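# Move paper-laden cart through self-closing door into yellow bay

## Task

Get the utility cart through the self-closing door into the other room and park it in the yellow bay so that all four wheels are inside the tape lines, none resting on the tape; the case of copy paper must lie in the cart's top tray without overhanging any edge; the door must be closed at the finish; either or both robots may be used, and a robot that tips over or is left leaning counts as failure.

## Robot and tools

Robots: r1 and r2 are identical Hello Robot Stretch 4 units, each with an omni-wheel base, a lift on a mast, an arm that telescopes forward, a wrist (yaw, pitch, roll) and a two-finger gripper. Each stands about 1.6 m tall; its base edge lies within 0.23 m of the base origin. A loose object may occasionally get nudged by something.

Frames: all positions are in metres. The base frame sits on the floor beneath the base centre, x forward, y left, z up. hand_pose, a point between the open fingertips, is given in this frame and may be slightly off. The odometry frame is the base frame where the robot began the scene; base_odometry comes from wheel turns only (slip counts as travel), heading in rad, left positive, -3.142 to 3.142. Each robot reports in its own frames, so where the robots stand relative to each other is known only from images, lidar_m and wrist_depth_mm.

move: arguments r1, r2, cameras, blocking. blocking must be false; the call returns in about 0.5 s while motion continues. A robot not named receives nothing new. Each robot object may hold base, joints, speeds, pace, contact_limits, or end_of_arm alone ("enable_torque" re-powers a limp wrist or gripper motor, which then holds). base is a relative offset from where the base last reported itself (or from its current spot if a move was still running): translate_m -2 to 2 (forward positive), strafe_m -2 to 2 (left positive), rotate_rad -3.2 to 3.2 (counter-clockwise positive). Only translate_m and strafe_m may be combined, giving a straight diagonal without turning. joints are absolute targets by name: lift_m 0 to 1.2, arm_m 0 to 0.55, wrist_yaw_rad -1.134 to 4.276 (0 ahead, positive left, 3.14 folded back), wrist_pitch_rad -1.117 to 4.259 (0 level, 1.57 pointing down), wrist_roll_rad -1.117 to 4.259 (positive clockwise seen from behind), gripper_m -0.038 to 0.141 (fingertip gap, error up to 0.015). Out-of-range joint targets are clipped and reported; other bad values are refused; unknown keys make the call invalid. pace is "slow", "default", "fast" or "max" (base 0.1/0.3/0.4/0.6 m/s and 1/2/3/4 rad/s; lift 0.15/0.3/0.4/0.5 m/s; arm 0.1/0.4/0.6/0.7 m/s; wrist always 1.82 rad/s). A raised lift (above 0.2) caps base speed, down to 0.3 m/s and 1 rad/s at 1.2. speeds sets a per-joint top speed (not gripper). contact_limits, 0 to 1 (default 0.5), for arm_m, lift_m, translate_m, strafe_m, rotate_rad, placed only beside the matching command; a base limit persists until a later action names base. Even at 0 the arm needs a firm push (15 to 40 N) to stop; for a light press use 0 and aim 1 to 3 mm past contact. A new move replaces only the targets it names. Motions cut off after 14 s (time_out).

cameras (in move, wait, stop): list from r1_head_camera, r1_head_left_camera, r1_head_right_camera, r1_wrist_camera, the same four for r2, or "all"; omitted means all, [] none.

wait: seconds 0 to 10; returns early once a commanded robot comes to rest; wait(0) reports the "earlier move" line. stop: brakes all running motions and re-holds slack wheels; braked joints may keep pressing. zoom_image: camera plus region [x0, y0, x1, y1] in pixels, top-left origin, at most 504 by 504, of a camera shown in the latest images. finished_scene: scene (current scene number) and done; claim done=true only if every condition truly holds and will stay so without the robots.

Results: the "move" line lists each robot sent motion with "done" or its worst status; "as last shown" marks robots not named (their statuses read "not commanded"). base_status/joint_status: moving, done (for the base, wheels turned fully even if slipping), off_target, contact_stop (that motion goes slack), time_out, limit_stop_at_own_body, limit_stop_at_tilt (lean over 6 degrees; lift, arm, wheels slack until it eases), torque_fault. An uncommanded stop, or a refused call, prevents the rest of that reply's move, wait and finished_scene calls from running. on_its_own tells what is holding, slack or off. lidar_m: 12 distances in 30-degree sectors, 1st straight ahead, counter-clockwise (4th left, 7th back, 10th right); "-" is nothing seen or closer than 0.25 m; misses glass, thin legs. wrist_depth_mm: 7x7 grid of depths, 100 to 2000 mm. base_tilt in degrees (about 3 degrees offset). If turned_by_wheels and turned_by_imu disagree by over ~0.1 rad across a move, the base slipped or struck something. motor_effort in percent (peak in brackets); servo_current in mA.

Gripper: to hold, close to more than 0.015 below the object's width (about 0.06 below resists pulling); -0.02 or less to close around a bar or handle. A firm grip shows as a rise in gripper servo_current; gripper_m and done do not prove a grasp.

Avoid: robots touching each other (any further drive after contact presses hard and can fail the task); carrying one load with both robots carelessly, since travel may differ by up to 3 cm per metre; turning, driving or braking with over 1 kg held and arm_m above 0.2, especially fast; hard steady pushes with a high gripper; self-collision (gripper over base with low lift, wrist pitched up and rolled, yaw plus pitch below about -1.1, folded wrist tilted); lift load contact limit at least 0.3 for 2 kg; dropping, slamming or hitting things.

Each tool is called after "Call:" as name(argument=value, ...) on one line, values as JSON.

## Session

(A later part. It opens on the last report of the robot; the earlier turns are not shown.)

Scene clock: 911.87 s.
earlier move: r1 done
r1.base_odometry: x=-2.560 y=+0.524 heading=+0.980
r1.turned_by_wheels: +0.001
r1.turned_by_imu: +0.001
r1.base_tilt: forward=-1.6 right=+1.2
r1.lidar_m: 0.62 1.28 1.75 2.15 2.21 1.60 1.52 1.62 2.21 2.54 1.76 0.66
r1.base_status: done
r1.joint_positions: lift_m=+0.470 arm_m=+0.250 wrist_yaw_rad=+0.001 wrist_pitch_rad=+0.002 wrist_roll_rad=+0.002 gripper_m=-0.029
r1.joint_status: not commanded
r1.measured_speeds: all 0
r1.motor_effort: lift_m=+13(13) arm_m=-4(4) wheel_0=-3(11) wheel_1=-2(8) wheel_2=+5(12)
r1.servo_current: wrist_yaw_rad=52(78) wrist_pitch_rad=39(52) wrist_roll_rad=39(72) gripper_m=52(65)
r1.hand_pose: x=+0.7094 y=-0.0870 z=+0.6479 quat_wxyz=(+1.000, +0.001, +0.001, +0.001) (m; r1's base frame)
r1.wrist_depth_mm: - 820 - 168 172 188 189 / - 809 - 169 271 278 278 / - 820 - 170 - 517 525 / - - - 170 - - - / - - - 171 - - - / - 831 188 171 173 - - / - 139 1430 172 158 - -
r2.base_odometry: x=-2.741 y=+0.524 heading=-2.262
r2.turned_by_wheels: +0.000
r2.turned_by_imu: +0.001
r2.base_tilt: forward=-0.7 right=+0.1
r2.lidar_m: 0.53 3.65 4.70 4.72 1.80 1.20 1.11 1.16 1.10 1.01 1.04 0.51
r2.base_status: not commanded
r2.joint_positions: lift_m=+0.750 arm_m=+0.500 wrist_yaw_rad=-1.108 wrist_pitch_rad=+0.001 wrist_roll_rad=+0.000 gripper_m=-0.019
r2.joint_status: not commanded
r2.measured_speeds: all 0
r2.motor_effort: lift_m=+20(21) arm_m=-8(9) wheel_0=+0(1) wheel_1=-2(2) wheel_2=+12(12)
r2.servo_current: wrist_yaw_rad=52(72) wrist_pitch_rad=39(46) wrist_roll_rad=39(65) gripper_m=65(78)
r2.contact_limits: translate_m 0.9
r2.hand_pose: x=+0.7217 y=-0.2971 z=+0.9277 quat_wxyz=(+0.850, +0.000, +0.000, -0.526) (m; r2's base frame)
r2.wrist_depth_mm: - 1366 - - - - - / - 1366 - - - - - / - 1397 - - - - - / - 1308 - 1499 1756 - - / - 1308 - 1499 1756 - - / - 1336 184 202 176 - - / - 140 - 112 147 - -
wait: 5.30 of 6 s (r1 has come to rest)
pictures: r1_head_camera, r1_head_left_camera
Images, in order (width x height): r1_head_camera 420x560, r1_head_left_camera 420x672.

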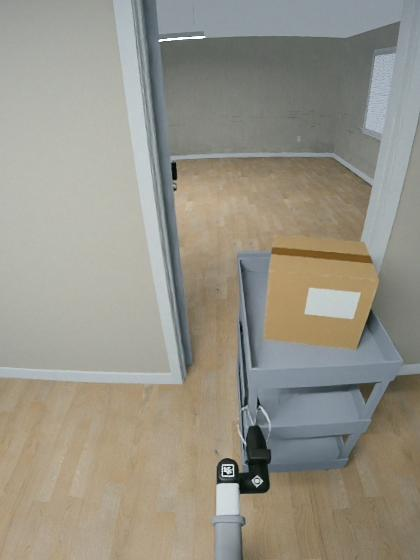

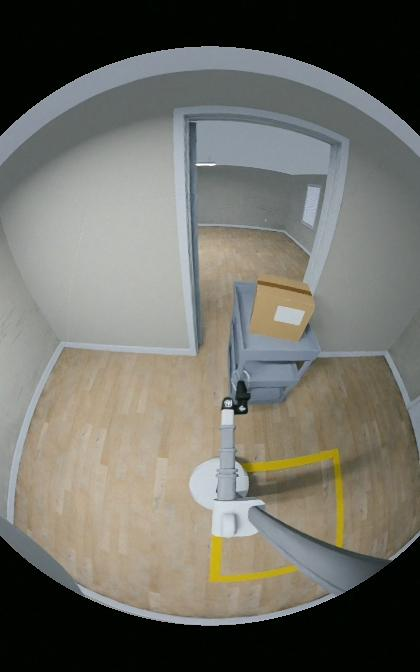

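Call:
move(blocking=false, r1={"base":{"translate_m":-0.7,"strafe_m":-0.2},"pace":"slow"}, cameras=[])

Call:
wait(seconds=9, cameras=["r1_head_camera","r1_head_left_camera","r1_head_right_camera"])

Scene clock: 925.80 s.
move: r1 moving
r1.base_odometry: x=-2.564 y=+0.512 heading=+0.981
r1.turned_by_wheels: +0.001
r1.turned_by_imu: +0.000
r1.base_tilt: forward=-1.5 right=+1.3
r1.lidar_m: 0.63 1.30 1.80 2.15 2.23 1.60 1.52 1.59 2.20 2.54 1.80 0.65
r1.base_status: translate_m moving; strafe_m moving
r1.joint_positions: lift_m=+0.470 arm_m=+0.250 wrist_yaw_rad=+0.002 wrist_pitch_rad=+0.002 wrist_roll_rad=+0.002 gripper_m=-0.029
r1.joint_status: not commanded
r1.measured_speeds: translate_m=-0.049 strafe_m=-0.014 rotate_rad=+0.004 lift_m=+0.000 arm_m=+0.000 wrist_yaw_rad=+0.005 wrist_pitch_rad=+0.000 wrist_roll_rad=+0.000
r1.motor_effort: lift_m=+13(13) arm_m=-4(4) wheel_0=+0(6) wheel_1=-4(7) wheel_2=+12(12)
r1.servo_current: wrist_yaw_rad=52(65) wrist_pitch_rad=39(46) wrist_roll_rad=52(52) gripper_m=59(59)
r1.hand_pose: x=+0.7095 y=-0.0870 z=+0.6479 quat_wxyz=(+1.000, +0.001, +0.001, +0.001) (m; r1's base frame)
r1.wrist_depth_mm: - 831 - 169 172 187 189 / - 891 - 169 271 277 279 / - - - 170 - 521 530 / - 854 - 170 - - - / - 831 - 171 - - - / - 831 189 171 173 - - / - 139 1430 171 148 - -
r2: as last shown
r2.turned_by_imu: +0.000
r2.base_tilt: forward=-0.6 right=+0.0
r2.lidar_m: 0.52 3.63 4.74 4.71 1.77 1.18 1.11 1.16 1.10 1.01 1.03 0.53
r2.motor_effort: lift_m=+20(20) arm_m=-9(9) wheel_0=+0(1) wheel_1=-2(2) wheel_2=+12(12)
r2.servo_current: wrist_yaw_rad=46(72) wrist_pitch_rad=39(39) wrist_roll_rad=46(59) gripper_m=72(72)
r2.contact_limits: translate_m 0.9
r2.wrist_depth_mm: - 1336 - - - - - / - 1366 - - - - - / - 1397 - - - - - / - 1336 - 1464 1708 - - / - 1308 - 1464 1756 - - / - 1308 185 201 175 - - / - 140 - 112 147 - -
pictures: none
No camera images: "cameras" was empty.

Scene clock: 933.83 s.
earlier move: r1 done
r1.base_odometry: x=-2.783 y=-0.169 heading=+0.981
r1.turned_by_wheels: +0.000
r1.turned_by_imu: +0.003
r1.base_tilt: forward=-1.6 right=+1.3
r1.lidar_m: 0.63 2.00 2.43 2.33 1.22 0.89 0.82 0.86 1.22 2.35 2.45 0.70
r1.base_status: done
r1.joint_positions: lift_m=+0.470 arm_m=+0.250 wrist_yaw_rad=+0.005 wrist_pitch_rad=+0.002 wrist_roll_rad=+0.002 gripper_m=-0.029
r1.joint_status: not commanded
r1.measured_speeds: all 0
r1.motor_effort: lift_m=+13(13) arm_m=-4(4) wheel_0=-1(6) wheel_1=-2(7) wheel_2=+5(13)
r1.servo_current: wrist_yaw_rad=52(78) wrist_pitch_rad=39(59) wrist_roll_rad=39(72) gripper_m=59(65)
r1.hand_pose: x=+0.7098 y=-0.0860 z=+0.6479 quat_wxyz=(+1.000, +0.001, +0.001, +0.002) (m; r1's base frame)
r1.wrist_depth_mm: - - 297 168 178 193 203 / - - 287 169 270 271 272 / - - 449 170 473 488 - / - - - 170 - - - / - - 1618 170 - - - / - - 183 172 177 - - / - 144 176 168 148 - -
r2.base_odometry: x=-2.741 y=+0.524 heading=-2.262
r2.turned_by_wheels: +0.000
r2.turned_by_imu: +0.001
r2.base_tilt: forward=-0.6 right=+0.0
r2.lidar_m: 0.52 3.64 4.73 4.74 1.78 1.19 1.12 1.13 1.10 1.01 1.03 0.52
r2.base_status: not commanded
r2.joint_positions: lift_m=+0.750 arm_m=+0.500 wrist_yaw_rad=-1.108 wrist_pitch_rad=+0.001 wrist_roll_rad=+0.000 gripper_m=-0.019
r2.joint_status: not commanded
r2.measured_speeds: all 0
r2.motor_effort: lift_m=+20(21) arm_m=-9(9) wheel_0=-1(1) wheel_1=-2(3) wheel_2=+12(12)
r2.servo_current: wrist_yaw_rad=52(72) wrist_pitch_rad=39(52) wrist_roll_rad=39(65) gripper_m=65(78)
r2.contact_limits: translate_m 0.9
r2.hand_pose: x=+0.7217 y=-0.2971 z=+0.9277 quat_wxyz=(+0.850, +0.000, +0.000, -0.526) (m; r2's base frame)
r2.wrist_depth_mm: - 1366 - - - - - / - 1366 - - - - - / - 1366 - - - - - / - 1336 - - 1808 - - / - 1336 - - - - - / - 1308 186 201 175 - - / - 140 1983 112 147 - -
wait: 8.03 of 9 s (r1 has come to rest)
pictures: r1_head_camera, r1_head_left_camera, r1_head_right_camera
Images, in order (width x height): r1_head_camera 420x560, r1_head_left_camera 420x672, r1_head_right_camera 420x672.

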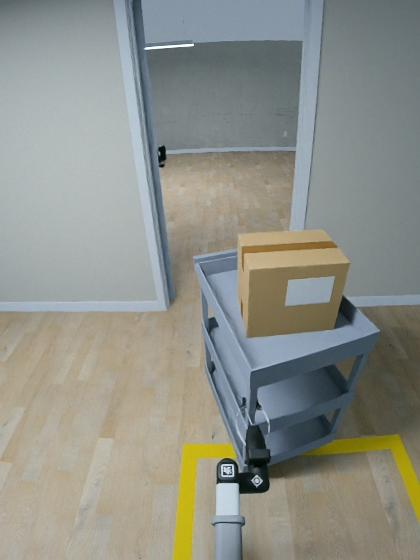

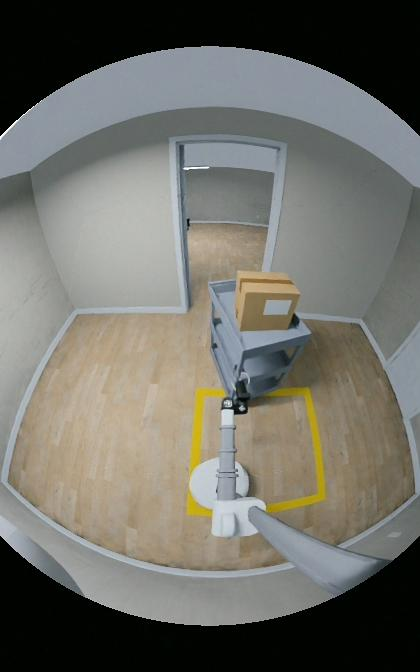

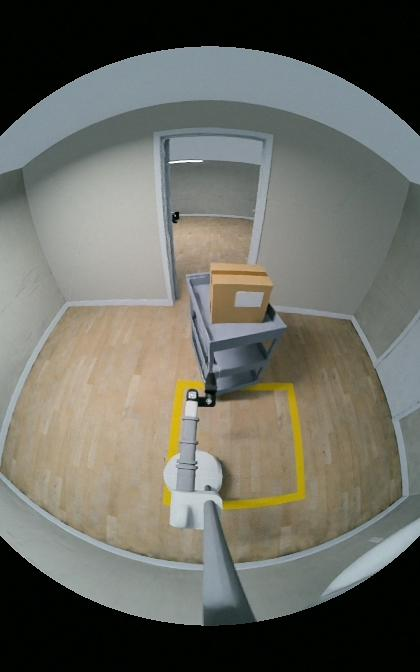

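Call:
move(blocking=false, r1={"base":{"translate_m":-0.36,"strafe_m":-0.11},"pace":"slow"}, cameras=[])

Call:
wait(seconds=6, cameras=[])

Call:
move(blocking=false, r1={"joints":{"arm_m":0.1},"pace":"slow"}, cameras=[])

Call:
wait(seconds=4, cameras=["r1_head_camera","r1_head_left_camera","r1_head_right_camera"])

Scene clock: 943.30 s.
move: r1 moving
r1.base_odometry: x=-2.787 y=-0.181 heading=+0.981
r1.turned_by_wheels: +0.000
r1.turned_by_imu: +0.000
r1.base_tilt: forward=-1.6 right=+1.3
r1.lidar_m: 0.62 2.00 2.45 2.34 1.17 0.89 0.80 0.86 1.20 2.34 2.45 0.70
r1.base_status: translate_m moving; strafe_m moving
r1.joint_positions: lift_m=+0.470 arm_m=+0.250 wrist_yaw_rad=+0.005 wrist_pitch_rad=+0.002 wrist_roll_rad=+0.002 gripper_m=-0.029
r1.joint_status: not commanded
r1.measured_speeds: translate_m=-0.049 strafe_m=-0.015 rotate_rad=+0.000 lift_m=+0.000 arm_m=+0.000 wrist_yaw_rad=+0.000 wrist_pitch_rad=+0.000 wrist_roll_rad=+0.000
r1.motor_effort: lift_m=+13(13) arm_m=-4(4) wheel_0=-1(4) wheel_1=-5(7) wheel_2=+10(11)
r1.servo_current: wrist_yaw_rad=65(65) wrist_pitch_rad=39(52) wrist_roll_rad=46(65) gripper_m=52(65)
r1.hand_pose: x=+0.7098 y=-0.0860 z=+0.6479 quat_wxyz=(+1.000, +0.001, +0.001, +0.002) (m; r1's base frame)
r1.wrist_depth_mm: - - 294 168 179 195 204 / - - 256 170 267 271 271 / - - 445 169 473 484 - / - - - 170 - - - / - - - 170 - - - / - - 182 173 177 - - / - 143 179 169 149 - -
r2: as last shown
r2.turned_by_imu: +0.000
r2.base_tilt: forward=-0.6 right=+0.1
r2.lidar_m: 0.53 3.65 4.72 4.74 1.78 1.23 1.11 1.16 1.09 1.02 1.05 0.51
r2.motor_effort: lift_m=+21(21) arm_m=-9(9) wheel_0=-1(1) wheel_1=-2(2) wheel_2=+12(12)
r2.servo_current: wrist_yaw_rad=52(72) wrist_pitch_rad=46(46) wrist_roll_rad=46(59) gripper_m=59(72)
r2.contact_limits: translate_m 0.9
r2.wrist_depth_mm: - 1366 - - - - - / - 1397 - - - - - / - 1397 - - - - - / - 1308 - - 1808 - - / - 1308 - - - - - / - 1308 187 202 175 - - / - 140 - 112 147 - -
pictures: none
No camera images: "cameras" was empty.

Scene clock: 947.80 s.
earlier move: r1 done
r1.base_odometry: x=-2.892 y=-0.529 heading=+0.981
r1.turned_by_wheels: +0.000
r1.turned_by_imu: +0.001
r1.base_tilt: forward=-1.6 right=+1.3
r1.lidar_m: 0.61 2.39 2.53 1.98 0.70 0.49 0.45 0.51 0.73 2.00 2.33 0.73
r1.base_status: done
r1.joint_positions: lift_m=+0.470 arm_m=+0.250 wrist_yaw_rad=+0.005 wrist_pitch_rad=+0.002 wrist_roll_rad=+0.002 gripper_m=-0.029
r1.joint_status: not commanded
r1.measured_speeds: all 0
r1.motor_effort: lift_m=+13(13) arm_m=-4(4) wheel_0=-1(4) wheel_1=-1(7) wheel_2=+7(11)
r1.servo_current: wrist_yaw_rad=52(72) wrist_pitch_rad=46(52) wrist_roll_rad=52(65) gripper_m=52(65)
r1.hand_pose: x=+0.7098 y=-0.0860 z=+0.6479 quat_wxyz=(+1.000, +0.001, +0.001, +0.002) (m; r1's base frame)
r1.wrist_depth_mm: - - 206 170 190 213 246 / - - 277 170 268 271 273 / - - 442 170 473 488 - / - - - 170 - - - / - - - 170 - - - / - - 183 176 173 - - / 1708 1576 176 169 148 - -
r2.base_odometry: x=-2.741 y=+0.524 heading=-2.262
r2.turned_by_wheels: +0.000
r2.turned_by_imu: +0.001
r2.base_tilt: forward=-0.7 right=+0.1
r2.lidar_m: 0.55 3.66 4.70 4.73 1.74 1.20 1.12 1.14 1.08 1.01 1.06 0.54
r2.base_status: not commanded
r2.joint_positions: lift_m=+0.750 arm_m=+0.500 wrist_yaw_rad=-1.108 wrist_pitch_rad=+0.001 wrist_roll_rad=+0.000 gripper_m=-0.019
r2.joint_status: not commanded
r2.measured_speeds: all 0
r2.motor_effort: lift_m=+20(21) arm_m=-9(9) wheel_0=+0(1) wheel_1=-2(3) wheel_2=+12(12)
r2.servo_current: wrist_yaw_rad=52(72) wrist_pitch_rad=39(46) wrist_roll_rad=33(59) gripper_m=65(72)
r2.contact_limits: translate_m 0.9
r2.hand_pose: x=+0.7217 y=-0.2971 z=+0.9277 quat_wxyz=(+0.850, +0.000, +0.000, -0.526) (m; r2's base frame)
r2.wrist_depth_mm: - 1397 - - - - - / - 1366 - - - - - / - 1397 - - - - - / - 1308 - - - - - / - 1308 - - - - - / - 1308 186 202 175 - - / - 139 - 112 147 - -
wait: 4.50 of 6 s (r1 has come to rest)
pictures: none
No camera images: "cameras" was empty.

Scene clock: 948.30 s.
move: r1 moving
r1.base_odometry: x=-2.892 y=-0.529 heading=+0.981
r1.turned_by_wheels: +0.000
r1.turned_by_imu: +0.000
r1.base_tilt: forward=-1.6 right=+1.3
r1.lidar_m: 0.62 2.38 2.56 1.96 0.68 0.51 0.47 0.49 0.73 2.00 2.31 0.72
r1.base_status: not commanded
r1.joint_positions: lift_m=+0.470 arm_m=+0.238 wrist_yaw_rad=+0.005 wrist_pitch_rad=+0.002 wrist_roll_rad=+0.002 gripper_m=-0.029
r1.joint_status: arm_m moving
r1.measured_speeds: translate_m=+0.000 strafe_m=+0.000 rotate_rad=+0.000 lift_m=+0.000 arm_m=-0.049 wrist_yaw_rad=+0.000 wrist_pitch_rad=+0.000 wrist_roll_rad=+0.000
r1.motor_effort: lift_m=+13(13) arm_m=-9(9) wheel_0=+0(1) wheel_1=-1(1) wheel_2=+7(7)
r1.servo_current: wrist_yaw_rad=33(72) wrist_pitch_rad=46(46) wrist_roll_rad=46(65) gripper_m=59(65)
r1.hand_pose: x=+0.6973 y=-0.0860 z=+0.6479 quat_wxyz=(+1.000, +0.001, +0.001, +0.002) (m; r1's base frame)
r1.wrist_depth_mm: - - 194 169 190 214 246 / - - 256 170 267 271 272 / - - 439 170 473 488 - / - - - 170 - - - / - - - 170 - - - / - - 183 173 175 - - / 1708 1464 175 170 - - -
r2: as last shown
r2.turned_by_imu: +0.000
r2.base_tilt: forward=-0.6 right=+0.1
r2.lidar_m: 0.52 3.63 4.71 4.73 1.77 1.18 1.12 1.16 1.08 1.00 1.05 0.49
r2.motor_effort: lift_m=+20(20) arm_m=-9(9) wheel_0=-1(1) wheel_1=-2(2) wheel_2=+12(12)
r2.servo_current: wrist_yaw_rad=59(59) wrist_pitch_rad=39(39) wrist_roll_rad=46(52) gripper_m=59(72)
r2.contact_limits: translate_m 0.9
r2.wrist_depth_mm: - 1397 - - - - - / - 1397 - - - - - / - 1366 - - - - - / - 1336 - - - - - / - 1336 - - - - - / - 1336 187 201 175 - - / - 139 1983 112 147 - -
pictures: none
No camera images: "cameras" was empty.

Scene clock: 950.60 s.
earlier move: r1 done
r1.base_odometry: x=-2.892 y=-0.529 heading=+0.980
r1.turned_by_wheels: -0.001
r1.turned_by_imu: -0.001
r1.base_tilt: forward=-1.6 right=+1.3
r1.lidar_m: 0.48 2.35 2.56 1.98 0.70 0.50 0.47 0.52 0.71 2.01 2.30 0.55
r1.base_status: not commanded
r1.joint_positions: lift_m=+0.470 arm_m=+0.100 wrist_yaw_rad=-0.002 wrist_pitch_rad=+0.002 wrist_roll_rad=+0.002 gripper_m=-0.029
r1.joint_status: all done
r1.measured_speeds: all 0
r1.motor_effort: lift_m=+13(13) arm_m=-6(10) wheel_0=-3(4) wheel_1=+0(1) wheel_2=+2(7)
r1.servo_current: wrist_yaw_rad=65(72) wrist_pitch_rad=46(52) wrist_roll_rad=33(65) gripper_m=52(65)
r1.hand_pose: x=+0.5593 y=-0.0879 z=+0.6479 quat_wxyz=(+1.000, +0.001, +0.001, -0.001) (m; r1's base frame)
r1.wrist_depth_mm: - - 195 168 191 224 272 / - - 255 168 268 272 281 / - 504 445 167 480 - - / - - - 171 - - - / - - - 171 - - - / - 668 183 171 180 - - / 1708 1464 - - - - -
r2.base_odometry: x=-2.741 y=+0.524 heading=-2.262
r2.turned_by_wheels: +0.000
r2.turned_by_imu: +0.000
r2.base_tilt: forward=-0.6 right=+0.0
r2.lidar_m: 0.54 3.66 4.73 4.72 1.77 1.20 1.12 1.16 1.09 1.00 1.03 0.54
r2.base_status: not commanded
r2.joint_positions: lift_m=+0.750 arm_m=+0.500 wrist_yaw_rad=-1.108 wrist_pitch_rad=+0.001 wrist_roll_rad=+0.000 gripper_m=-0.019
r2.joint_status: not commanded
r2.measured_speeds: all 0
r2.motor_effort: lift_m=+20(21) arm_m=-9(9) wheel_0=-1(1) wheel_1=-2(2) wheel_2=+12(12)
r2.servo_current: wrist_yaw_rad=46(65) wrist_pitch_rad=39(46) wrist_roll_rad=46(59) gripper_m=65(72)
r2.contact_limits: translate_m 0.9
r2.hand_pose: x=+0.7217 y=-0.2971 z=+0.9277 quat_wxyz=(+0.850, +0.000, +0.000, -0.526) (m; r2's base frame)
r2.wrist_depth_mm: - 1366 - - - - - / - 1366 - - - - - / - 1366 - - - - - / - 1308 - - - - - / - 1336 - - - - - / - 1336 187 201 175 - - / - 139 - 112 147 - -
wait: 2.30 of 4 s (r1 has come to rest)
pictures: r1_head_camera, r1_head_left_camera, r1_head_right_camera
Images, in order (width x height): r1_head_camera 420x560, r1_head_left_camera 420x672, r1_head_right_camera 420x672.

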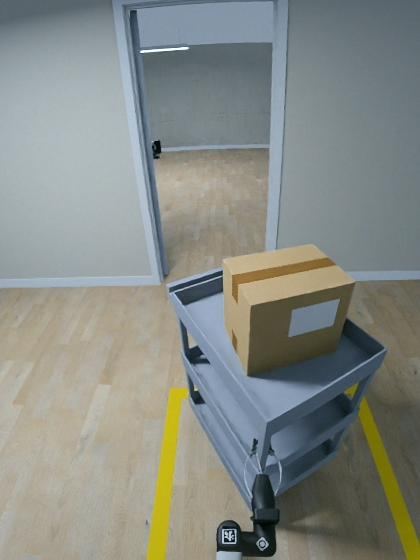

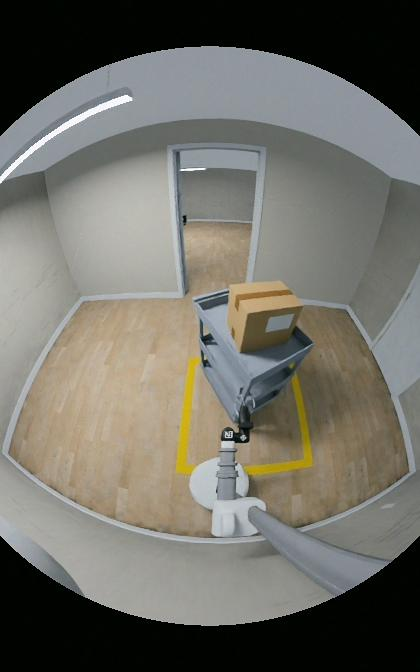

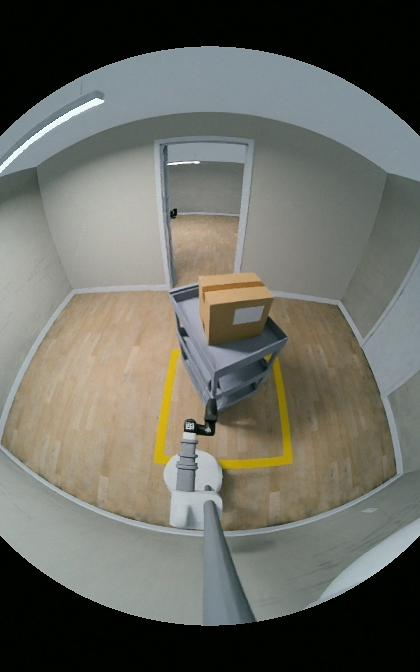

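Call:
move(blocking=false, r1={"base":{"translate_m":-0.12,"strafe_m":-0.14},"pace":"slow"}, cameras=[])

Call:
wait(seconds=5, cameras=["r1_head_camera","r1_head_left_camera","r1_head_right_camera"])

Scene clock: 958.60 s.
move: r1 moving
r1.base_odometry: x=-2.889 y=-0.541 heading=+0.981
r1.turned_by_wheels: +0.000
r1.turned_by_imu: +0.000
r1.base_tilt: forward=-1.6 right=+1.3
r1.lidar_m: 0.50 2.36 2.56 1.97 0.71 0.48 0.45 0.52 0.70 1.98 2.29 0.52
r1.base_status: translate_m moving; strafe_m moving
r1.joint_positions: lift_m=+0.470 arm_m=+0.100 wrist_yaw_rad=-0.002 wrist_pitch_rad=+0.002 wrist_roll_rad=+0.002 gripper_m=-0.029
r1.joint_status: not commanded
r1.measured_speeds: translate_m=-0.033 strafe_m=-0.038 rotate_rad=+0.002 lift_m=+0.000 arm_m=+0.000 wrist_yaw_rad=+0.000 wrist_pitch_rad=+0.000 wrist_roll_rad=+0.000
r1.motor_effort: lift_m=+13(13) arm_m=-5(6) wheel_0=-1(3) wheel_1=-8(9) wheel_2=+6(7)
r1.servo_current: wrist_yaw_rad=52(59) wrist_pitch_rad=39(46) wrist_roll_rad=59(59) gripper_m=52(59)
r1.hand_pose: x=+0.5593 y=-0.0879 z=+0.6479 quat_wxyz=(+1.000, +0.001, +0.001, -0.001) (m; r1's base frame)
r1.wrist_depth_mm: - - 193 169 192 224 271 / - - 252 168 267 271 273 / - 512 436 169 477 - - / - - - 169 - - - / - - - 169 - - - / - 668 181 173 178 - - / 1756 1464 - - - - -
r2: as last shown
r2.base_tilt: forward=-0.6 right=+0.1
r2.lidar_m: 0.53 3.64 4.71 4.73 1.78 1.20 1.10 1.17 1.11 1.01 1.05 0.53
r2.motor_effort: lift_m=+20(21) arm_m=-9(9) wheel_0=+0(1) wheel_1=-2(2) wheel_2=+12(12)
r2.servo_current: wrist_yaw_rad=59(65) wrist_pitch_rad=46(46) wrist_roll_rad=33(52) gripper_m=65(72)
r2.contact_limits: translate_m 0.9
r2.wrist_depth_mm: - 1366 - - - - - / - 1397 - - - - - / - 1397 - - - - - / - 1336 - - - - - / - 1308 - - - - - / - 1336 186 201 175 - - / - 139 - 112 147 - -
pictures: none
No camera images: "cameras" was empty.

Scene clock: 961.20 s.
earlier move: r1 done
r1.base_odometry: x=-2.843 y=-0.707 heading=+0.982
r1.turned_by_wheels: +0.001
r1.turned_by_imu: +0.001
r1.base_tilt: forward=-1.6 right=+1.3
r1.lidar_m: 0.49 0.88 2.69 1.53 0.49 0.38 0.34 0.37 0.55 1.56 2.19 0.57
r1.base_status: done
r1.joint_positions: lift_m=+0.470 arm_m=+0.100 wrist_yaw_rad=+0.005 wrist_pitch_rad=+0.002 wrist_roll_rad=+0.002 gripper_m=-0.029
r1.joint_status: not commanded
r1.measured_speeds: all 0
r1.motor_effort: lift_m=+13(13) arm_m=+1(6) wheel_0=+10(13) wheel_1=+0(10) wheel_2=+5(11)
r1.servo_current: wrist_yaw_rad=52(78) wrist_pitch_rad=46(52) wrist_roll_rad=46(65) gripper_m=59(65)
r1.hand_pose: x=+0.5597 y=-0.0859 z=+0.6479 quat_wxyz=(+1.000, +0.001, +0.001, +0.003) (m; r1's base frame)
r1.wrist_depth_mm: - - 180 175 203 259 347 / - 282 230 174 264 297 347 / - 500 375 170 - - 436 / - - - 170 - - - / - - - 170 - - - / - - 177 170 169 - 436 / 1576 151 164 - 143 - -
r2.base_odometry: x=-2.741 y=+0.524 heading=-2.262
r2.turned_by_wheels: +0.000
r2.turned_by_imu: +0.000
r2.base_tilt: forward=-0.7 right=+0.1
r2.lidar_m: 0.52 3.64 4.72 4.74 1.75 1.20 1.11 1.13 1.09 1.01 1.03 0.51
r2.base_status: not commanded
r2.joint_positions: lift_m=+0.750 arm_m=+0.500 wrist_yaw_rad=-1.108 wrist_pitch_rad=+0.001 wrist_roll_rad=+0.000 gripper_m=-0.019
r2.joint_status: not commanded
r2.measured_speeds: all 0
r2.motor_effort: lift_m=+20(21) arm_m=-9(9) wheel_0=+0(1) wheel_1=-2(2) wheel_2=+12(12)
r2.servo_current: wrist_yaw_rad=52(65) wrist_pitch_rad=33(52) wrist_roll_rad=39(59) gripper_m=65(72)
r2.contact_limits: translate_m 0.9
r2.hand_pose: x=+0.7217 y=-0.2971 z=+0.9277 quat_wxyz=(+0.850, +0.000, +0.000, -0.526) (m; r2's base frame)
r2.wrist_depth_mm: - 1336 - - - - - / - 1430 - - - - - / - 1430 - - - - - / - 1336 - - - - - / - 1336 - - - - - / - 1336 186 202 175 - - / - 140 - 112 147 - -
wait: 2.60 of 5 s (r1 has come to rest)
pictures: r1_head_camera, r1_head_left_camera, r1_head_right_camera
Images, in order (width x height): r1_head_camera 420x560, r1_head_left_camera 420x672, r1_head_right_camera 420x672.

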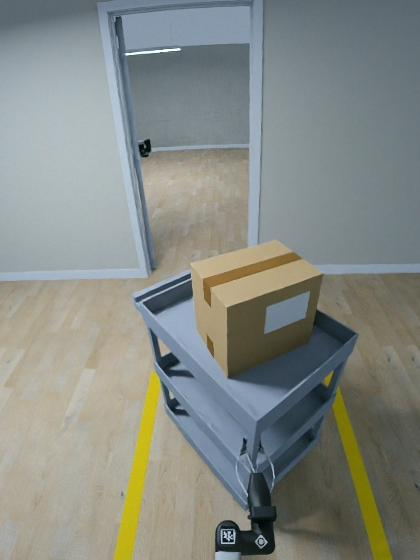

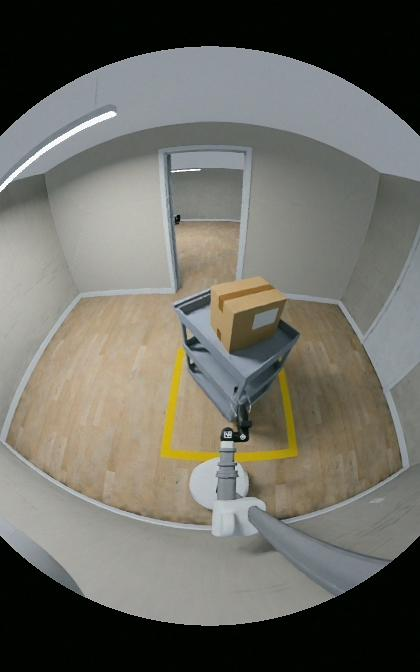

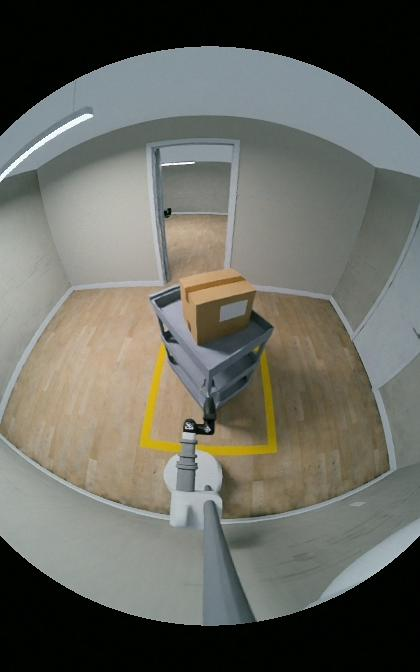

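Call:
zoom_image(camera="r1_head_camera", region=[100, 350, 400, 560])

Call:
zoom_image(camera="r1_head_left_camera", region=[140, 270, 320, 480])

Call:
zoom_image(camera="r1_head_right_camera", region=[120, 260, 300, 470])

Scaled by 1.680 from the camera's 420x560 image, which has a finer 600x800 frame.

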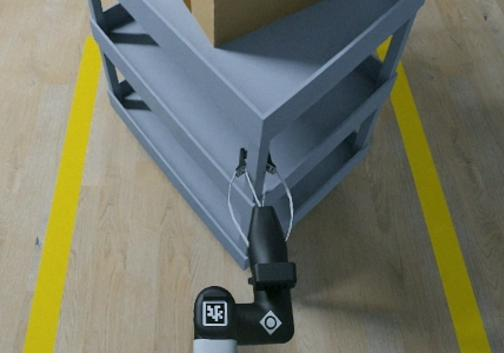

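Scaled by 2.400 from the camera's 420x672 image, which has a finer 600x960 frame.

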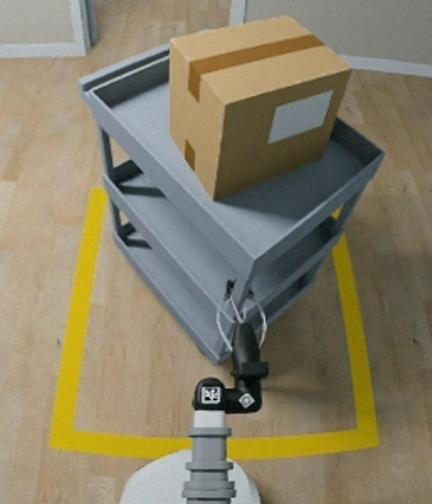

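Scaled by 2.400 from the camera's 420x672 image, which has a finer 600x960 frame.

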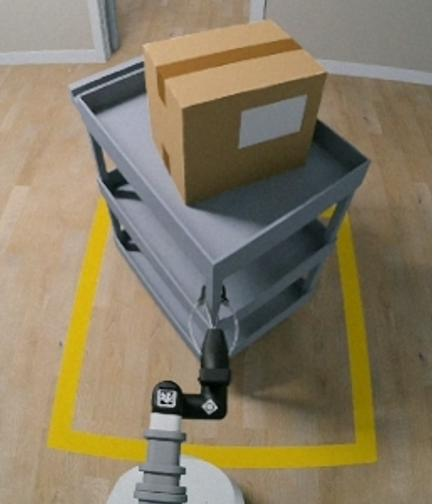

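Call:
move(blocking=false, r1={"base":{"strafe_m":-0.16},"pace":"slow"}, cameras=[])

Call:
wait(seconds=5, cameras=["r1_head_camera","r1_head_left_camera"])

Call:
zoom_image(camera="r1_head_left_camera", region=[120, 270, 300, 480])

Scene clock: 976.83 s.
move: r1 moving
r1.base_odometry: x=-2.831 y=-0.715 heading=+0.983
r1.turned_by_wheels: +0.001
r1.turned_by_imu: +0.001
r1.base_tilt: forward=-1.6 right=+1.2
r1.lidar_m: 0.49 0.87 2.69 1.51 0.55 0.33 0.36 0.36 0.54 1.54 2.15 0.56
r1.base_status: strafe_m moving
r1.joint_positions: lift_m=+0.470 arm_m=+0.100 wrist_yaw_rad=+0.005 wrist_pitch_rad=+0.002 wrist_roll_rad=+0.002 gripper_m=-0.029
r1.joint_status: not commanded
r1.measured_speeds: translate_m=+0.000 strafe_m=-0.057 rotate_rad=+0.003 lift_m=+0.000 arm_m=+0.000 wrist_yaw_rad=+0.000 wrist_pitch_rad=+0.000 wrist_roll_rad=+0.000
r1.motor_effort: lift_m=+13(13) arm_m=+4(4) wheel_0=+13(16) wheel_1=-3(5) wheel_2=+2(3)
r1.servo_current: wrist_yaw_rad=52(59) wrist_pitch_rad=39(46) wrist_roll_rad=52(52) gripper_m=52(59)
r1.hand_pose: x=+0.5597 y=-0.0859 z=+0.6479 quat_wxyz=(+1.000, +0.001, +0.001, +0.003) (m; r1's base frame)
r1.wrist_depth_mm: - - 175 177 205 264 355 / - 276 228 176 265 300 353 / - 504 375 171 - - 433 / - - - 171 - - - / - - - 172 - - - / - - 176 176 - - 436 / 1576 154 168 - 149 - -
r2: as last shown
r2.base_tilt: forward=-0.6 right=+0.0
r2.lidar_m: 0.54 3.63 4.69 4.73 1.79 1.22 1.10 1.15 1.10 1.01 1.04 0.53
r2.motor_effort: lift_m=+20(20) arm_m=-9(9) wheel_0=-1(1) wheel_1=-2(2) wheel_2=+12(12)
r2.servo_current: wrist_yaw_rad=46(59) wrist_pitch_rad=39(46) wrist_roll_rad=39(52) gripper_m=65(72)
r2.contact_limits: translate_m 0.9
r2.wrist_depth_mm: - 1397 - - - - - / - 1397 - - - - - / - 1366 - - - - - / - 1308 - - - - - / - 1281 - - - - - / - 1336 186 202 175 - - / - 140 - 112 147 - -
pictures: none
No camera images: "cameras" was empty.

Scene clock: 979.07 s.
earlier move: r1 done
r1.base_odometry: x=-2.710 y=-0.795 heading=+0.982
r1.turned_by_wheels: -0.001
r1.turned_by_imu: -0.002
r1.base_tilt: forward=-1.6 right=+1.3
r1.lidar_m: 0.49 0.67 2.87 1.50 0.51 0.37 0.35 0.40 0.57 1.57 2.03 0.60
r1.base_status: done
r1.joint_positions: lift_m=+0.470 arm_m=+0.100 wrist_yaw_rad=+0.003 wrist_pitch_rad=+0.002 wrist_roll_rad=+0.002 gripper_m=-0.029
r1.joint_status: not commanded
r1.measured_speeds: all 0
r1.motor_effort: lift_m=+13(13) arm_m=+4(4) wheel_0=+6(17) wheel_1=-2(5) wheel_2=+0(3)
r1.servo_current: wrist_yaw_rad=52(78) wrist_pitch_rad=46(46) wrist_roll_rad=39(65) gripper_m=59(59)
r1.hand_pose: x=+0.5596 y=-0.0865 z=+0.6479 quat_wxyz=(+1.000, +0.001, +0.001, +0.002) (m; r1's base frame)
r1.wrist_depth_mm: - 196 166 157 216 351 - / 270 249 230 159 266 387 - / 484 500 370 159 - - - / - - - 154 - - - / - - - 156 - - - / - - 182 166 180 - - / - 138 168 153 - - 1576
r2.base_odometry: x=-2.741 y=+0.524 heading=-2.262
r2.turned_by_wheels: +0.000
r2.turned_by_imu: +0.000
r2.base_tilt: forward=-0.6 right=+0.0
r2.lidar_m: 0.54 3.65 4.70 4.73 1.74 1.19 1.11 1.16 1.09 0.99 1.04 0.51
r2.base_status: not commanded
r2.joint_positions: lift_m=+0.750 arm_m=+0.500 wrist_yaw_rad=-1.108 wrist_pitch_rad=+0.001 wrist_roll_rad=+0.000 gripper_m=-0.019
r2.joint_status: not commanded
r2.measured_speeds: all 0
r2.motor_effort: lift_m=+20(21) arm_m=-9(9) wheel_0=-1(1) wheel_1=-2(2) wheel_2=+12(12)
r2.servo_current: wrist_yaw_rad=52(65) wrist_pitch_rad=39(52) wrist_roll_rad=46(59) gripper_m=65(72)
r2.contact_limits: translate_m 0.9
r2.hand_pose: x=+0.7217 y=-0.2971 z=+0.9277 quat_wxyz=(+0.850, +0.000, +0.000, -0.526) (m; r2's base frame)
r2.wrist_depth_mm: - 1366 - - - - - / - 1366 - - - - - / - 1366 - - - - - / - 1336 - - - - - / - 1336 - - - - - / - 1308 186 202 175 - - / - 139 - 112 147 - -
wait: 2.23 of 5 s (r1 has come to rest)
pictures: r1_head_camera, r1_head_left_camera
Images, in order (width x height): r1_head_camera 420x560, r1_head_left_camera 420x672.

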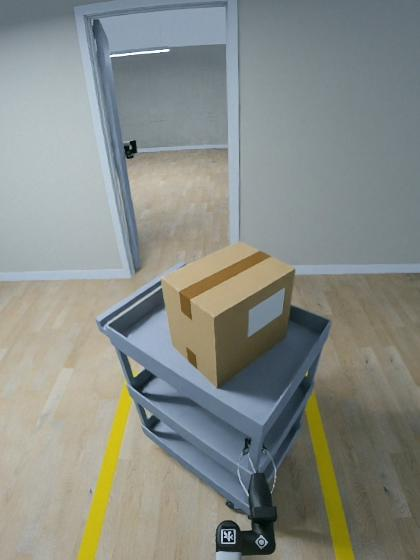

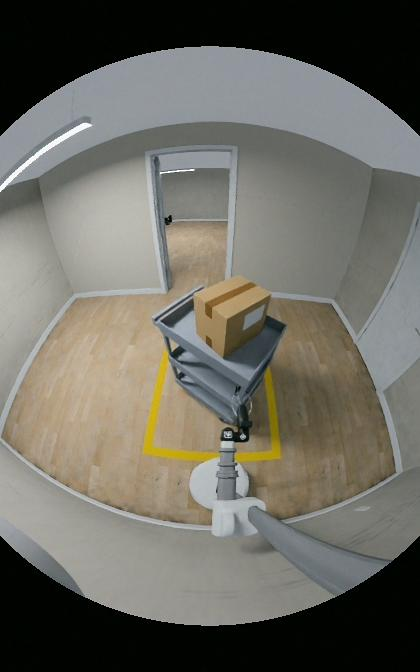

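Scaled by 2.400 from the camera's 420x672 image, which has a finer 600x960 frame.

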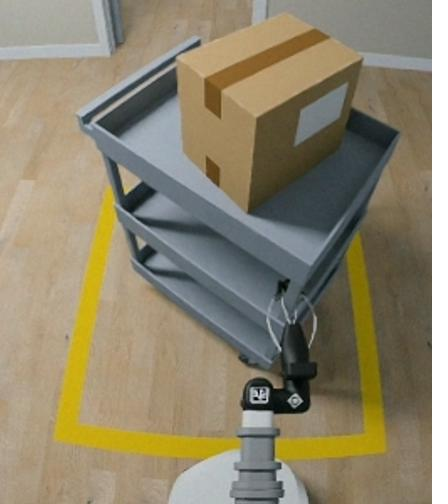

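Call:
move(blocking=false, cameras=["r1_head_camera","r1_head_left_camera","r1_head_right_camera"])

Call:
zoom_image(camera="r1_head_camera", region=[60, 230, 440, 560])

Scene clock: 994.33 s.
r1.base_odometry: x=-2.710 y=-0.795 heading=+0.982
r1.turned_by_wheels: +0.000
r1.turned_by_imu: +0.000
r1.base_tilt: forward=-1.6 right=+1.3
r1.lidar_m: 0.47 0.67 2.85 1.50 0.51 0.38 0.33 0.39 0.56 1.58 2.03 0.60
r1.base_status: done
r1.joint_positions: lift_m=+0.470 arm_m=+0.100 wrist_yaw_rad=+0.003 wrist_pitch_rad=+0.002 wrist_roll_rad=+0.002 gripper_m=-0.029
r1.joint_status: not commanded
r1.measured_speeds: all 0
r1.motor_effort: lift_m=+13(13) arm_m=+4(4) wheel_0=+6(17) wheel_1=-2(5) wheel_2=+0(3)
r1.servo_current: wrist_yaw_rad=65(78) wrist_pitch_rad=39(46) wrist_roll_rad=46(65) gripper_m=59(59)
r1.hand_pose: x=+0.5596 y=-0.0865 z=+0.6479 quat_wxyz=(+1.000, +0.001, +0.001, +0.002) (m; r1's base frame)
r1.wrist_depth_mm: - 196 166 157 216 351 - / 270 249 229 159 266 387 - / 484 500 370 159 - - - / - - - 154 - - - / - - - 156 - - - / - - 182 166 181 - - / - 138 167 153 - - 1576
r2.base_odometry: x=-2.741 y=+0.524 heading=-2.262
r2.turned_by_wheels: +0.000
r2.turned_by_imu: +0.000
r2.base_tilt: forward=-0.7 right=+0.1
r2.lidar_m: 0.54 3.66 4.71 4.74 1.78 1.22 1.12 1.13 1.09 1.00 1.01 0.50
r2.base_status: not commanded
r2.joint_positions: lift_m=+0.750 arm_m=+0.500 wrist_yaw_rad=-1.108 wrist_pitch_rad=+0.001 wrist_roll_rad=+0.000 gripper_m=-0.019
r2.joint_status: not commanded
r2.measured_speeds: all 0
r2.motor_effort: lift_m=+20(21) arm_m=-9(9) wheel_0=+0(1) wheel_1=-2(2) wheel_2=+12(12)
r2.servo_current: wrist_yaw_rad=52(65) wrist_pitch_rad=46(52) wrist_roll_rad=52(59) gripper_m=72(72)
r2.contact_limits: translate_m 0.9
r2.hand_pose: x=+0.7217 y=-0.2971 z=+0.9277 quat_wxyz=(+0.850, +0.000, +0.000, -0.526) (m; r2's base frame)
r2.wrist_depth_mm: - 1366 - - - - - / - 1397 - - - - - / - 1430 - - - - - / - 1336 - - - - - / - 1336 - - - - - / - 1308 186 202 175 - - / - 139 1983 112 148 - -
pictures: r1_head_camera, r1_head_left_camera, r1_head_right_camera
Images, in order (width x height): r1_head_camera 420x560, r1_head_left_camera 420x672, r1_head_right_camera 420x672.

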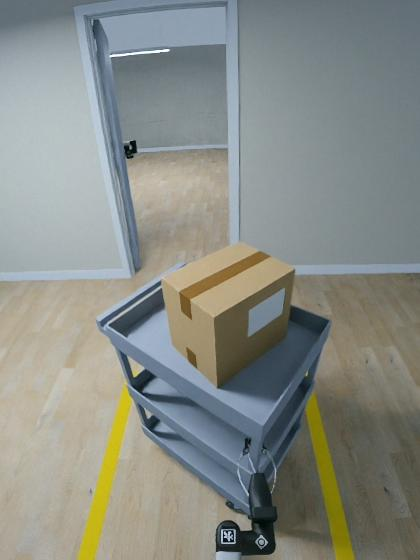

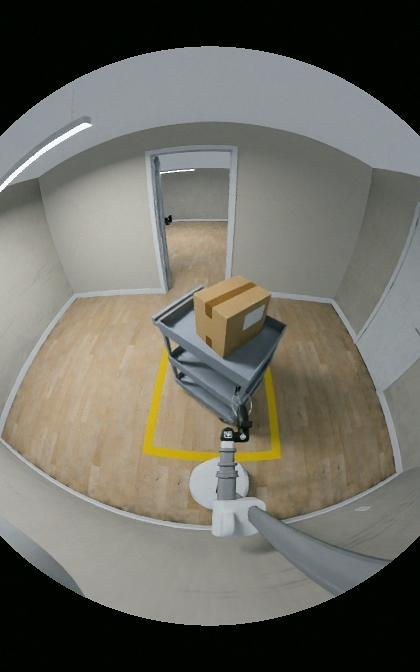

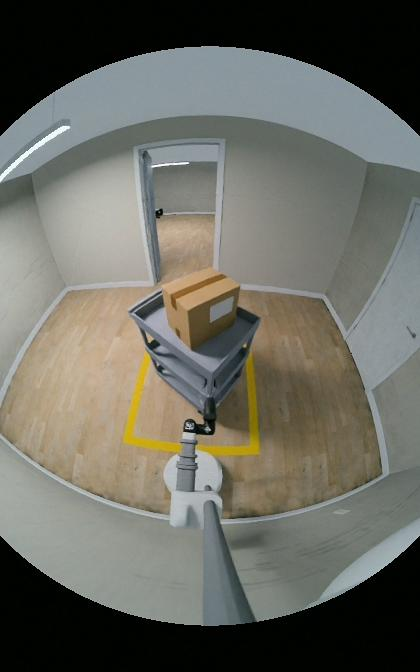

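Invalid region (60, 230, 440, 560): it reaches outside that camera's 420x560 image.

Call:
move(blocking=false, cameras=[], r1={"joints":{"gripper_m":0.12}})

Call:
wait(seconds=3, cameras=[])

Call:
move(blocking=false, cameras=[], r1={"joints":{"arm_m":0.0},"pace":"slow"})

Call:
wait(seconds=4, cameras=[])

Call:
move(blocking=false, cameras=[], r1={"base":{"translate_m":-0.06},"pace":"slow"})

Call:
wait(seconds=3, cameras=["r1_head_camera","r1_head_left_camera","r1_head_right_camera"])

Scene clock: 1004.30 s.
move: r1 moving
r1.base_odometry: x=-2.710 y=-0.795 heading=+0.982
r1.turned_by_wheels: +0.000
r1.turned_by_imu: +0.000
r1.base_tilt: forward=-1.6 right=+1.3
r1.lidar_m: 0.46 0.63 2.87 1.50 0.51 0.36 0.36 0.40 0.56 1.57 2.02 0.56
r1.base_status: not commanded
r1.joint_positions: lift_m=+0.470 arm_m=+0.100 wrist_yaw_rad=+0.003 wrist_pitch_rad=+0.002 wrist_roll_rad=+0.002 gripper_m=-0.004
r1.joint_status: gripper_m moving
r1.measured_speeds: all 0
r1.motor_effort: lift_m=+13(13) arm_m=+4(4) wheel_0=+5(6) wheel_1=-2(2) wheel_2=+0(0)
r1.servo_current: wrist_yaw_rad=46(65) wrist_pitch_rad=39(52) wrist_roll_rad=33(65) gripper_m=65(65)
r1.hand_pose: x=+0.5596 y=-0.0865 z=+0.6479 quat_wxyz=(+1.000, +0.001, +0.001, +0.002) (m; r1's base frame)
r1.wrist_depth_mm: - 196 166 157 215 349 - / 270 248 229 154 265 382 - / 477 500 373 158 - - - / - - - 155 - - - / - - - 156 - - - / - - 185 165 182 - - / - 142 160 153 - - 1576
r2: as last shown
r2.lidar_m: 0.52 3.62 4.70 4.72 1.77 1.20 1.12 1.16 1.08 1.01 1.03 0.51
r2.motor_effort: lift_m=+20(20) arm_m=-9(9) wheel_0=+0(1) wheel_1=-2(2) wheel_2=+12(12)
r2.servo_current: wrist_yaw_rad=46(72) wrist_pitch_rad=39(46) wrist_roll_rad=46(52) gripper_m=65(72)
r2.contact_limits: translate_m 0.9
r2.wrist_depth_mm: - 1397 - - - - - / - 1397 - - - - - / - 1397 - - - - - / - 1308 - - - - - / - 1336 - - - - - / - 1308 186 202 175 - - / - 139 1983 112 147 - -
pictures: none
No camera images: "cameras" was empty.

Scene clock: 1006.00 s.
earlier move: r1 done
r1.base_odometry: x=-2.710 y=-0.795 heading=+0.982
r1.turned_by_wheels: +0.000
r1.turned_by_imu: +0.000
r1.base_tilt: forward=-1.6 right=+1.3
r1.lidar_m: 0.45 0.71 2.86 1.53 0.51 0.38 0.35 0.37 0.58 1.56 2.00 0.62
r1.base_status: not commanded
r1.joint_positions: lift_m=+0.470 arm_m=+0.100 wrist_yaw_rad=+0.003 wrist_pitch_rad=+0.002 wrist_roll_rad=+0.002 gripper_m=+0.120
r1.joint_status: all done
r1.measured_speeds: all 0
r1.motor_effort: lift_m=+13(13) arm_m=+4(4) wheel_0=+4(6) wheel_1=-2(3) wheel_2=+0(0)
r1.servo_current: wrist_yaw_rad=52(72) wrist_pitch_rad=33(52) wrist_roll_rad=52(65) gripper_m=46(98)
r1.hand_pose: x=+0.5595 y=-0.0866 z=+0.6479 quat_wxyz=(+1.000, +0.001, +0.001, +0.001) (m; r1's base frame)
r1.wrist_depth_mm: - 194 165 156 216 355 - / 276 248 229 160 266 392 - / 480 500 375 159 - - - / - - - 153 - - - / - - - 154 - - - / - 193 165 159 192 466 - / - - - 148 - 157 1537
r2.base_odometry: x=-2.741 y=+0.524 heading=-2.262
r2.turned_by_wheels: +0.000
r2.turned_by_imu: +0.000
r2.base_tilt: forward=-0.6 right=+0.0
r2.lidar_m: 0.55 3.64 4.71 4.74 1.74 1.22 1.11 1.16 1.10 1.00 1.05 0.52
r2.base_status: not commanded
r2.joint_positions: lift_m=+0.750 arm_m=+0.500 wrist_yaw_rad=-1.108 wrist_pitch_rad=+0.001 wrist_roll_rad=+0.000 gripper_m=-0.019
r2.joint_status: not commanded
r2.measured_speeds: all 0
r2.motor_effort: lift_m=+20(20) arm_m=-9(9) wheel_0=-1(1) wheel_1=-2(2) wheel_2=+12(12)
r2.servo_current: wrist_yaw_rad=52(72) wrist_pitch_rad=39(46) wrist_roll_rad=46(59) gripper_m=65(72)
r2.contact_limits: translate_m 0.9
r2.hand_pose: x=+0.7217 y=-0.2971 z=+0.9277 quat_wxyz=(+0.850, +0.000, +0.000, -0.526) (m; r2's base frame)
r2.wrist_depth_mm: - 1366 - - - - - / - 1397 - - - - - / - 1397 - - - - - / - 1366 - - - - - / - 1336 - - - - - / - 1336 186 202 175 - - / - 139 - 112 147 - -
wait: 1.70 of 3 s (r1 has come to rest)
pictures: none
No camera images: "cameras" was empty.

Scene clock: 1006.50 s.
move: r1 moving
r1.base_odometry: x=-2.710 y=-0.795 heading=+0.982
r1.turned_by_wheels: +0.000
r1.turned_by_imu: +0.000
r1.base_tilt: forward=-1.6 right=+1.3
r1.lidar_m: 0.43 0.69 2.86 1.49 0.55 0.39 0.35 0.38 0.57 1.59 2.03 0.61
r1.base_status: not commanded
r1.joint_positions: lift_m=+0.470 arm_m=+0.087 wrist_yaw_rad=+0.003 wrist_pitch_rad=+0.002 wrist_roll_rad=+0.002 gripper_m=+0.120
r1.joint_status: arm_m moving
r1.measured_speeds: translate_m=+0.000 strafe_m=+0.000 rotate_rad=+0.000 lift_m=+0.000 arm_m=-0.049 wrist_yaw_rad=+0.000 wrist_pitch_rad=+0.000 wrist_roll_rad=+0.000
r1.motor_effort: lift_m=+13(13) arm_m=-2(6) wheel_0=+3(4) wheel_1=-2(2) wheel_2=+0(0)
r1.servo_current: wrist_yaw_rad=46(59) wrist_pitch_rad=46(46) wrist_roll_rad=33(59) gripper_m=39(46)
r1.hand_pose: x=+0.5469 y=-0.0867 z=+0.6479 quat_wxyz=(+1.000, +0.001, +0.001, +0.001) (m; r1's base frame)
r1.wrist_depth_mm: - 208 177 176 231 424 - / 282 247 229 170 265 415 - / 484 496 373 164 - - - / - - - 164 - - - / - - - 165 - - - / - 192 171 167 192 215 - / - - - 144 - 179 1576
r2: as last shown
r2.base_tilt: forward=-0.7 right=+0.1
r2.lidar_m: 0.51 3.66 4.71 4.71 1.78 1.21 1.11 1.14 1.10 1.00 1.04 0.52
r2.motor_effort: lift_m=+20(20) arm_m=-9(9) wheel_0=+0(1) wheel_1=-2(2) wheel_2=+12(12)
r2.servo_current: wrist_yaw_rad=52(59) wrist_pitch_rad=39(39) wrist_roll_rad=46(52) gripper_m=72(72)
r2.contact_limits: translate_m 0.9
r2.wrist_depth_mm: - 1397 - - - - - / - 1366 - - - - - / - 1397 - - - - - / - 1308 - - - - - / - 1308 - - - - - / - 1336 187 201 175 - - / - 140 - 112 147 - -
pictures: none
No camera images: "cameras" was empty.

Scene clock: 1008.30 s.
earlier move: r1 done
r1.base_odometry: x=-2.710 y=-0.795 heading=+0.982
r1.turned_by_wheels: +0.000
r1.turned_by_imu: +0.000
r1.base_tilt: forward=-1.6 right=+1.3
r1.lidar_m: 0.46 0.70 2.86 1.51 0.57 0.37 0.34 0.39 0.56 1.52 2.03 0.58
r1.base_status: not commanded
r1.joint_positions: lift_m=+0.470 arm_m=+0.000 wrist_yaw_rad=+0.003 wrist_pitch_rad=+0.002 wrist_roll_rad=+0.002 gripper_m=+0.120
r1.joint_status: all done
r1.measured_speeds: all 0
r1.motor_effort: lift_m=+13(13) arm_m=-4(8) wheel_0=+3(4) wheel_1=-2(2) wheel_2=+0(0)
r1.servo_current: wrist_yaw_rad=39(72) wrist_pitch_rad=46(46) wrist_roll_rad=46(65) gripper_m=39(52)
r1.hand_pose: x=+0.4596 y=-0.0867 z=+0.6479 quat_wxyz=(+1.000, +0.001, +0.001, +0.001) (m; r1's base frame)
r1.wrist_depth_mm: - - - 252 366 - - / - 338 286 258 364 - - / 480 492 442 260 469 - - / - - - 260 - - - / - - - 259 - - - / - 190 176 260 190 1863 - / - 342 - 144 - 603 1576
r2.base_odometry: x=-2.741 y=+0.524 heading=-2.262
r2.turned_by_wheels: +0.000
r2.turned_by_imu: +0.000
r2.base_tilt: forward=-0.6 right=+0.0
r2.lidar_m: 0.55 3.66 4.73 4.74 1.73 1.21 1.11 1.15 1.07 0.99 1.04 0.50
r2.base_status: not commanded
r2.joint_positions: lift_m=+0.750 arm_m=+0.500 wrist_yaw_rad=-1.108 wrist_pitch_rad=+0.001 wrist_roll_rad=+0.000 gripper_m=-0.019
r2.joint_status: not commanded
r2.measured_speeds: all 0
r2.motor_effort: lift_m=+20(20) arm_m=-9(9) wheel_0=+0(1) wheel_1=-2(2) wheel_2=+11(12)
r2.servo_current: wrist_yaw_rad=46(65) wrist_pitch_rad=46(46) wrist_roll_rad=52(59) gripper_m=65(72)
r2.contact_limits: translate_m 0.9
r2.hand_pose: x=+0.7217 y=-0.2971 z=+0.9277 quat_wxyz=(+0.850, +0.000, +0.000, -0.526) (m; r2's base frame)
r2.wrist_depth_mm: - 1366 - - - - - / - 1366 - - - - - / - 1366 - - - - - / - 1308 - - - - - / - 1336 - - - - - / - 1336 186 202 175 - - / - 140 - 112 147 - -
wait: 1.80 of 4 s (r1 has come to rest)
pictures: none
No camera images: "cameras" was empty.

Scene clock: 1008.80 s.
move: r1 moving
r1.base_odometry: x=-2.717 y=-0.806 heading=+0.981
r1.turned_by_wheels: +0.000
r1.turned_by_imu: +0.000
r1.base_tilt: forward=-1.6 right=+1.3
r1.lidar_m: 0.47 0.65 2.87 1.49 0.52 0.37 0.33 0.37 0.54 1.53 2.04 0.62
r1.base_status: translate_m moving
r1.joint_positions: lift_m=+0.470 arm_m=+0.000 wrist_yaw_rad=+0.003 wrist_pitch_rad=+0.002 wrist_roll_rad=+0.002 gripper_m=+0.120
r1.joint_status: not commanded
r1.measured_speeds: translate_m=-0.049 strafe_m=+0.000 rotate_rad=+0.002 lift_m=+0.000 arm_m=+0.000 wrist_yaw_rad=+0.000 wrist_pitch_rad=+0.000 wrist_roll_rad=+0.000
r1.motor_effort: lift_m=+13(13) arm_m=-4(5) wheel_0=-4(7) wheel_1=-4(6) wheel_2=+6(6)
r1.servo_current: wrist_yaw_rad=46(65) wrist_pitch_rad=46(46) wrist_roll_rad=46(52) gripper_m=39(46)
r1.hand_pose: x=+0.4596 y=-0.0867 z=+0.6479 quat_wxyz=(+1.000, +0.001, +0.001, +0.001) (m; r1's base frame)
r1.wrist_depth_mm: - - - 274 379 - - / - - 300 263 379 - - / 504 492 439 271 469 - - / - - - 272 - - - / - - - 271 - - - / 585 190 176 270 190 1863 - / - 343 171 144 - 609 1576
r2: as last shown
r2.base_tilt: forward=-0.7 right=+0.1
r2.lidar_m: 0.54 3.67 4.74 4.73 1.73 1.22 1.10 1.12 1.07 1.01 1.03 0.52
r2.motor_effort: lift_m=+20(20) arm_m=-9(9) wheel_0=+0(1) wheel_1=-2(2) wheel_2=+12(12)
r2.servo_current: wrist_yaw_rad=59(65) wrist_pitch_rad=46(46) wrist_roll_rad=59(59) gripper_m=72(72)
r2.contact_limits: translate_m 0.9
r2.wrist_depth_mm: - 1366 - - - - - / - 1397 - - - - - / - 1366 - - - - - / - 1308 - - - - - / - 1336 - - - - - / - 1308 187 201 175 - - / - 139 - 112 147 - -
pictures: none
No camera images: "cameras" was empty.

Scene clock: 1010.13 s.
earlier move: r1 done
r1.base_odometry: x=-2.743 y=-0.845 heading=+0.981
r1.turned_by_wheels: +0.000
r1.turned_by_imu: +0.000
r1.base_tilt: forward=-1.6 right=+1.3
r1.lidar_m: 0.52 0.76 2.86 1.23 0.43 0.29 0.28 0.31 0.47 1.30 2.02 0.67
r1.base_status: done
r1.joint_positions: lift_m=+0.470 arm_m=+0.000 wrist_yaw_rad=+0.003 wrist_pitch_rad=+0.002 wrist_roll_rad=+0.002 gripper_m=+0.120
r1.joint_status: not commanded
r1.measured_speeds: all 0
r1.motor_effort: lift_m=+13(13) arm_m=-4(5) wheel_0=-4(7) wheel_1=-3(6) wheel_2=+2(6)
r1.servo_current: wrist_yaw_rad=52(72) wrist_pitch_rad=46(52) wrist_roll_rad=46(65) gripper_m=39(52)
r1.hand_pose: x=+0.4596 y=-0.0867 z=+0.6479 quat_wxyz=(+1.000, +0.001, +0.001, +0.001) (m; r1's base frame)
r1.wrist_depth_mm: - - 480 312 - - - / - - 340 322 424 - - / 676 500 436 320 - - - / - - - 320 - - - / - - - 320 - - - / 661 192 - 320 190 1863 - / 1499 179 375 144 - 668 1576
r2.base_odometry: x=-2.741 y=+0.524 heading=-2.262
r2.turned_by_wheels: +0.000
r2.turned_by_imu: +0.000
r2.base_tilt: forward=-0.6 right=+0.1
r2.lidar_m: 0.52 3.65 4.72 4.74 1.76 1.19 1.12 1.16 1.08 0.99 1.05 0.53
r2.base_status: not commanded
r2.joint_positions: lift_m=+0.750 arm_m=+0.500 wrist_yaw_rad=-1.108 wrist_pitch_rad=+0.001 wrist_roll_rad=+0.000 gripper_m=-0.019
r2.joint_status: not commanded
r2.measured_speeds: all 0
r2.motor_effort: lift_m=+20(21) arm_m=-9(9) wheel_0=+0(1) wheel_1=-2(2) wheel_2=+12(12)
r2.servo_current: wrist_yaw_rad=65(65) wrist_pitch_rad=39(46) wrist_roll_rad=33(59) gripper_m=65(72)
r2.contact_limits: translate_m 0.9
r2.hand_pose: x=+0.7217 y=-0.2971 z=+0.9277 quat_wxyz=(+0.850, +0.000, +0.000, -0.526) (m; r2's base frame)
r2.wrist_depth_mm: - 1366 - - - - - / - 1366 - - - - - / - 1397 - - - - - / - 1308 - - - - - / - 1336 - - - - - / - 1336 186 202 175 - - / - 139 - 112 147 - -
wait: 1.33 of 3 s (r1 has come to rest)
pictures: r1_head_camera, r1_head_left_camera, r1_head_right_camera
Images, in order (width x height): r1_head_camera 420x560, r1_head_left_camera 420x672, r1_head_right_camera 420x672.

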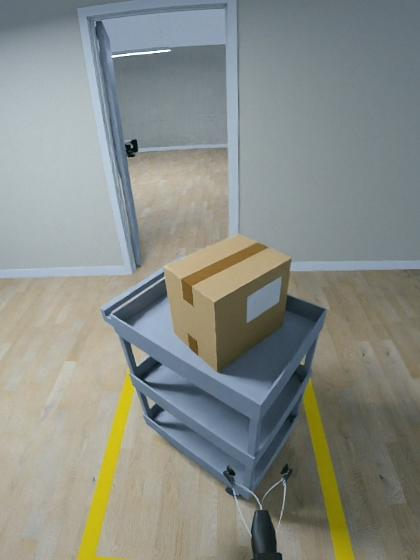

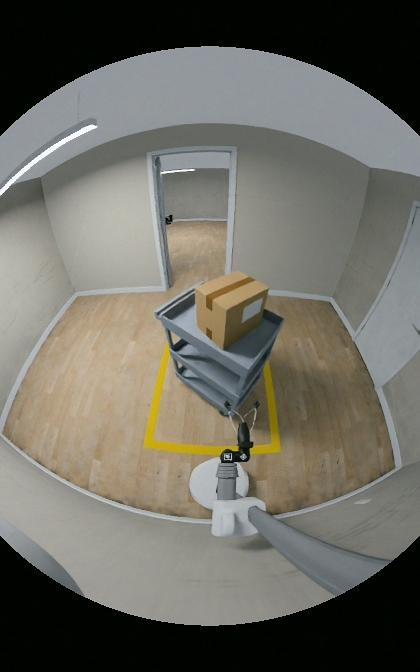

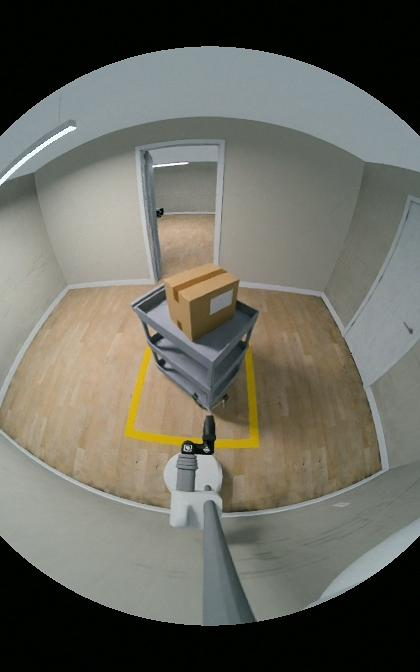

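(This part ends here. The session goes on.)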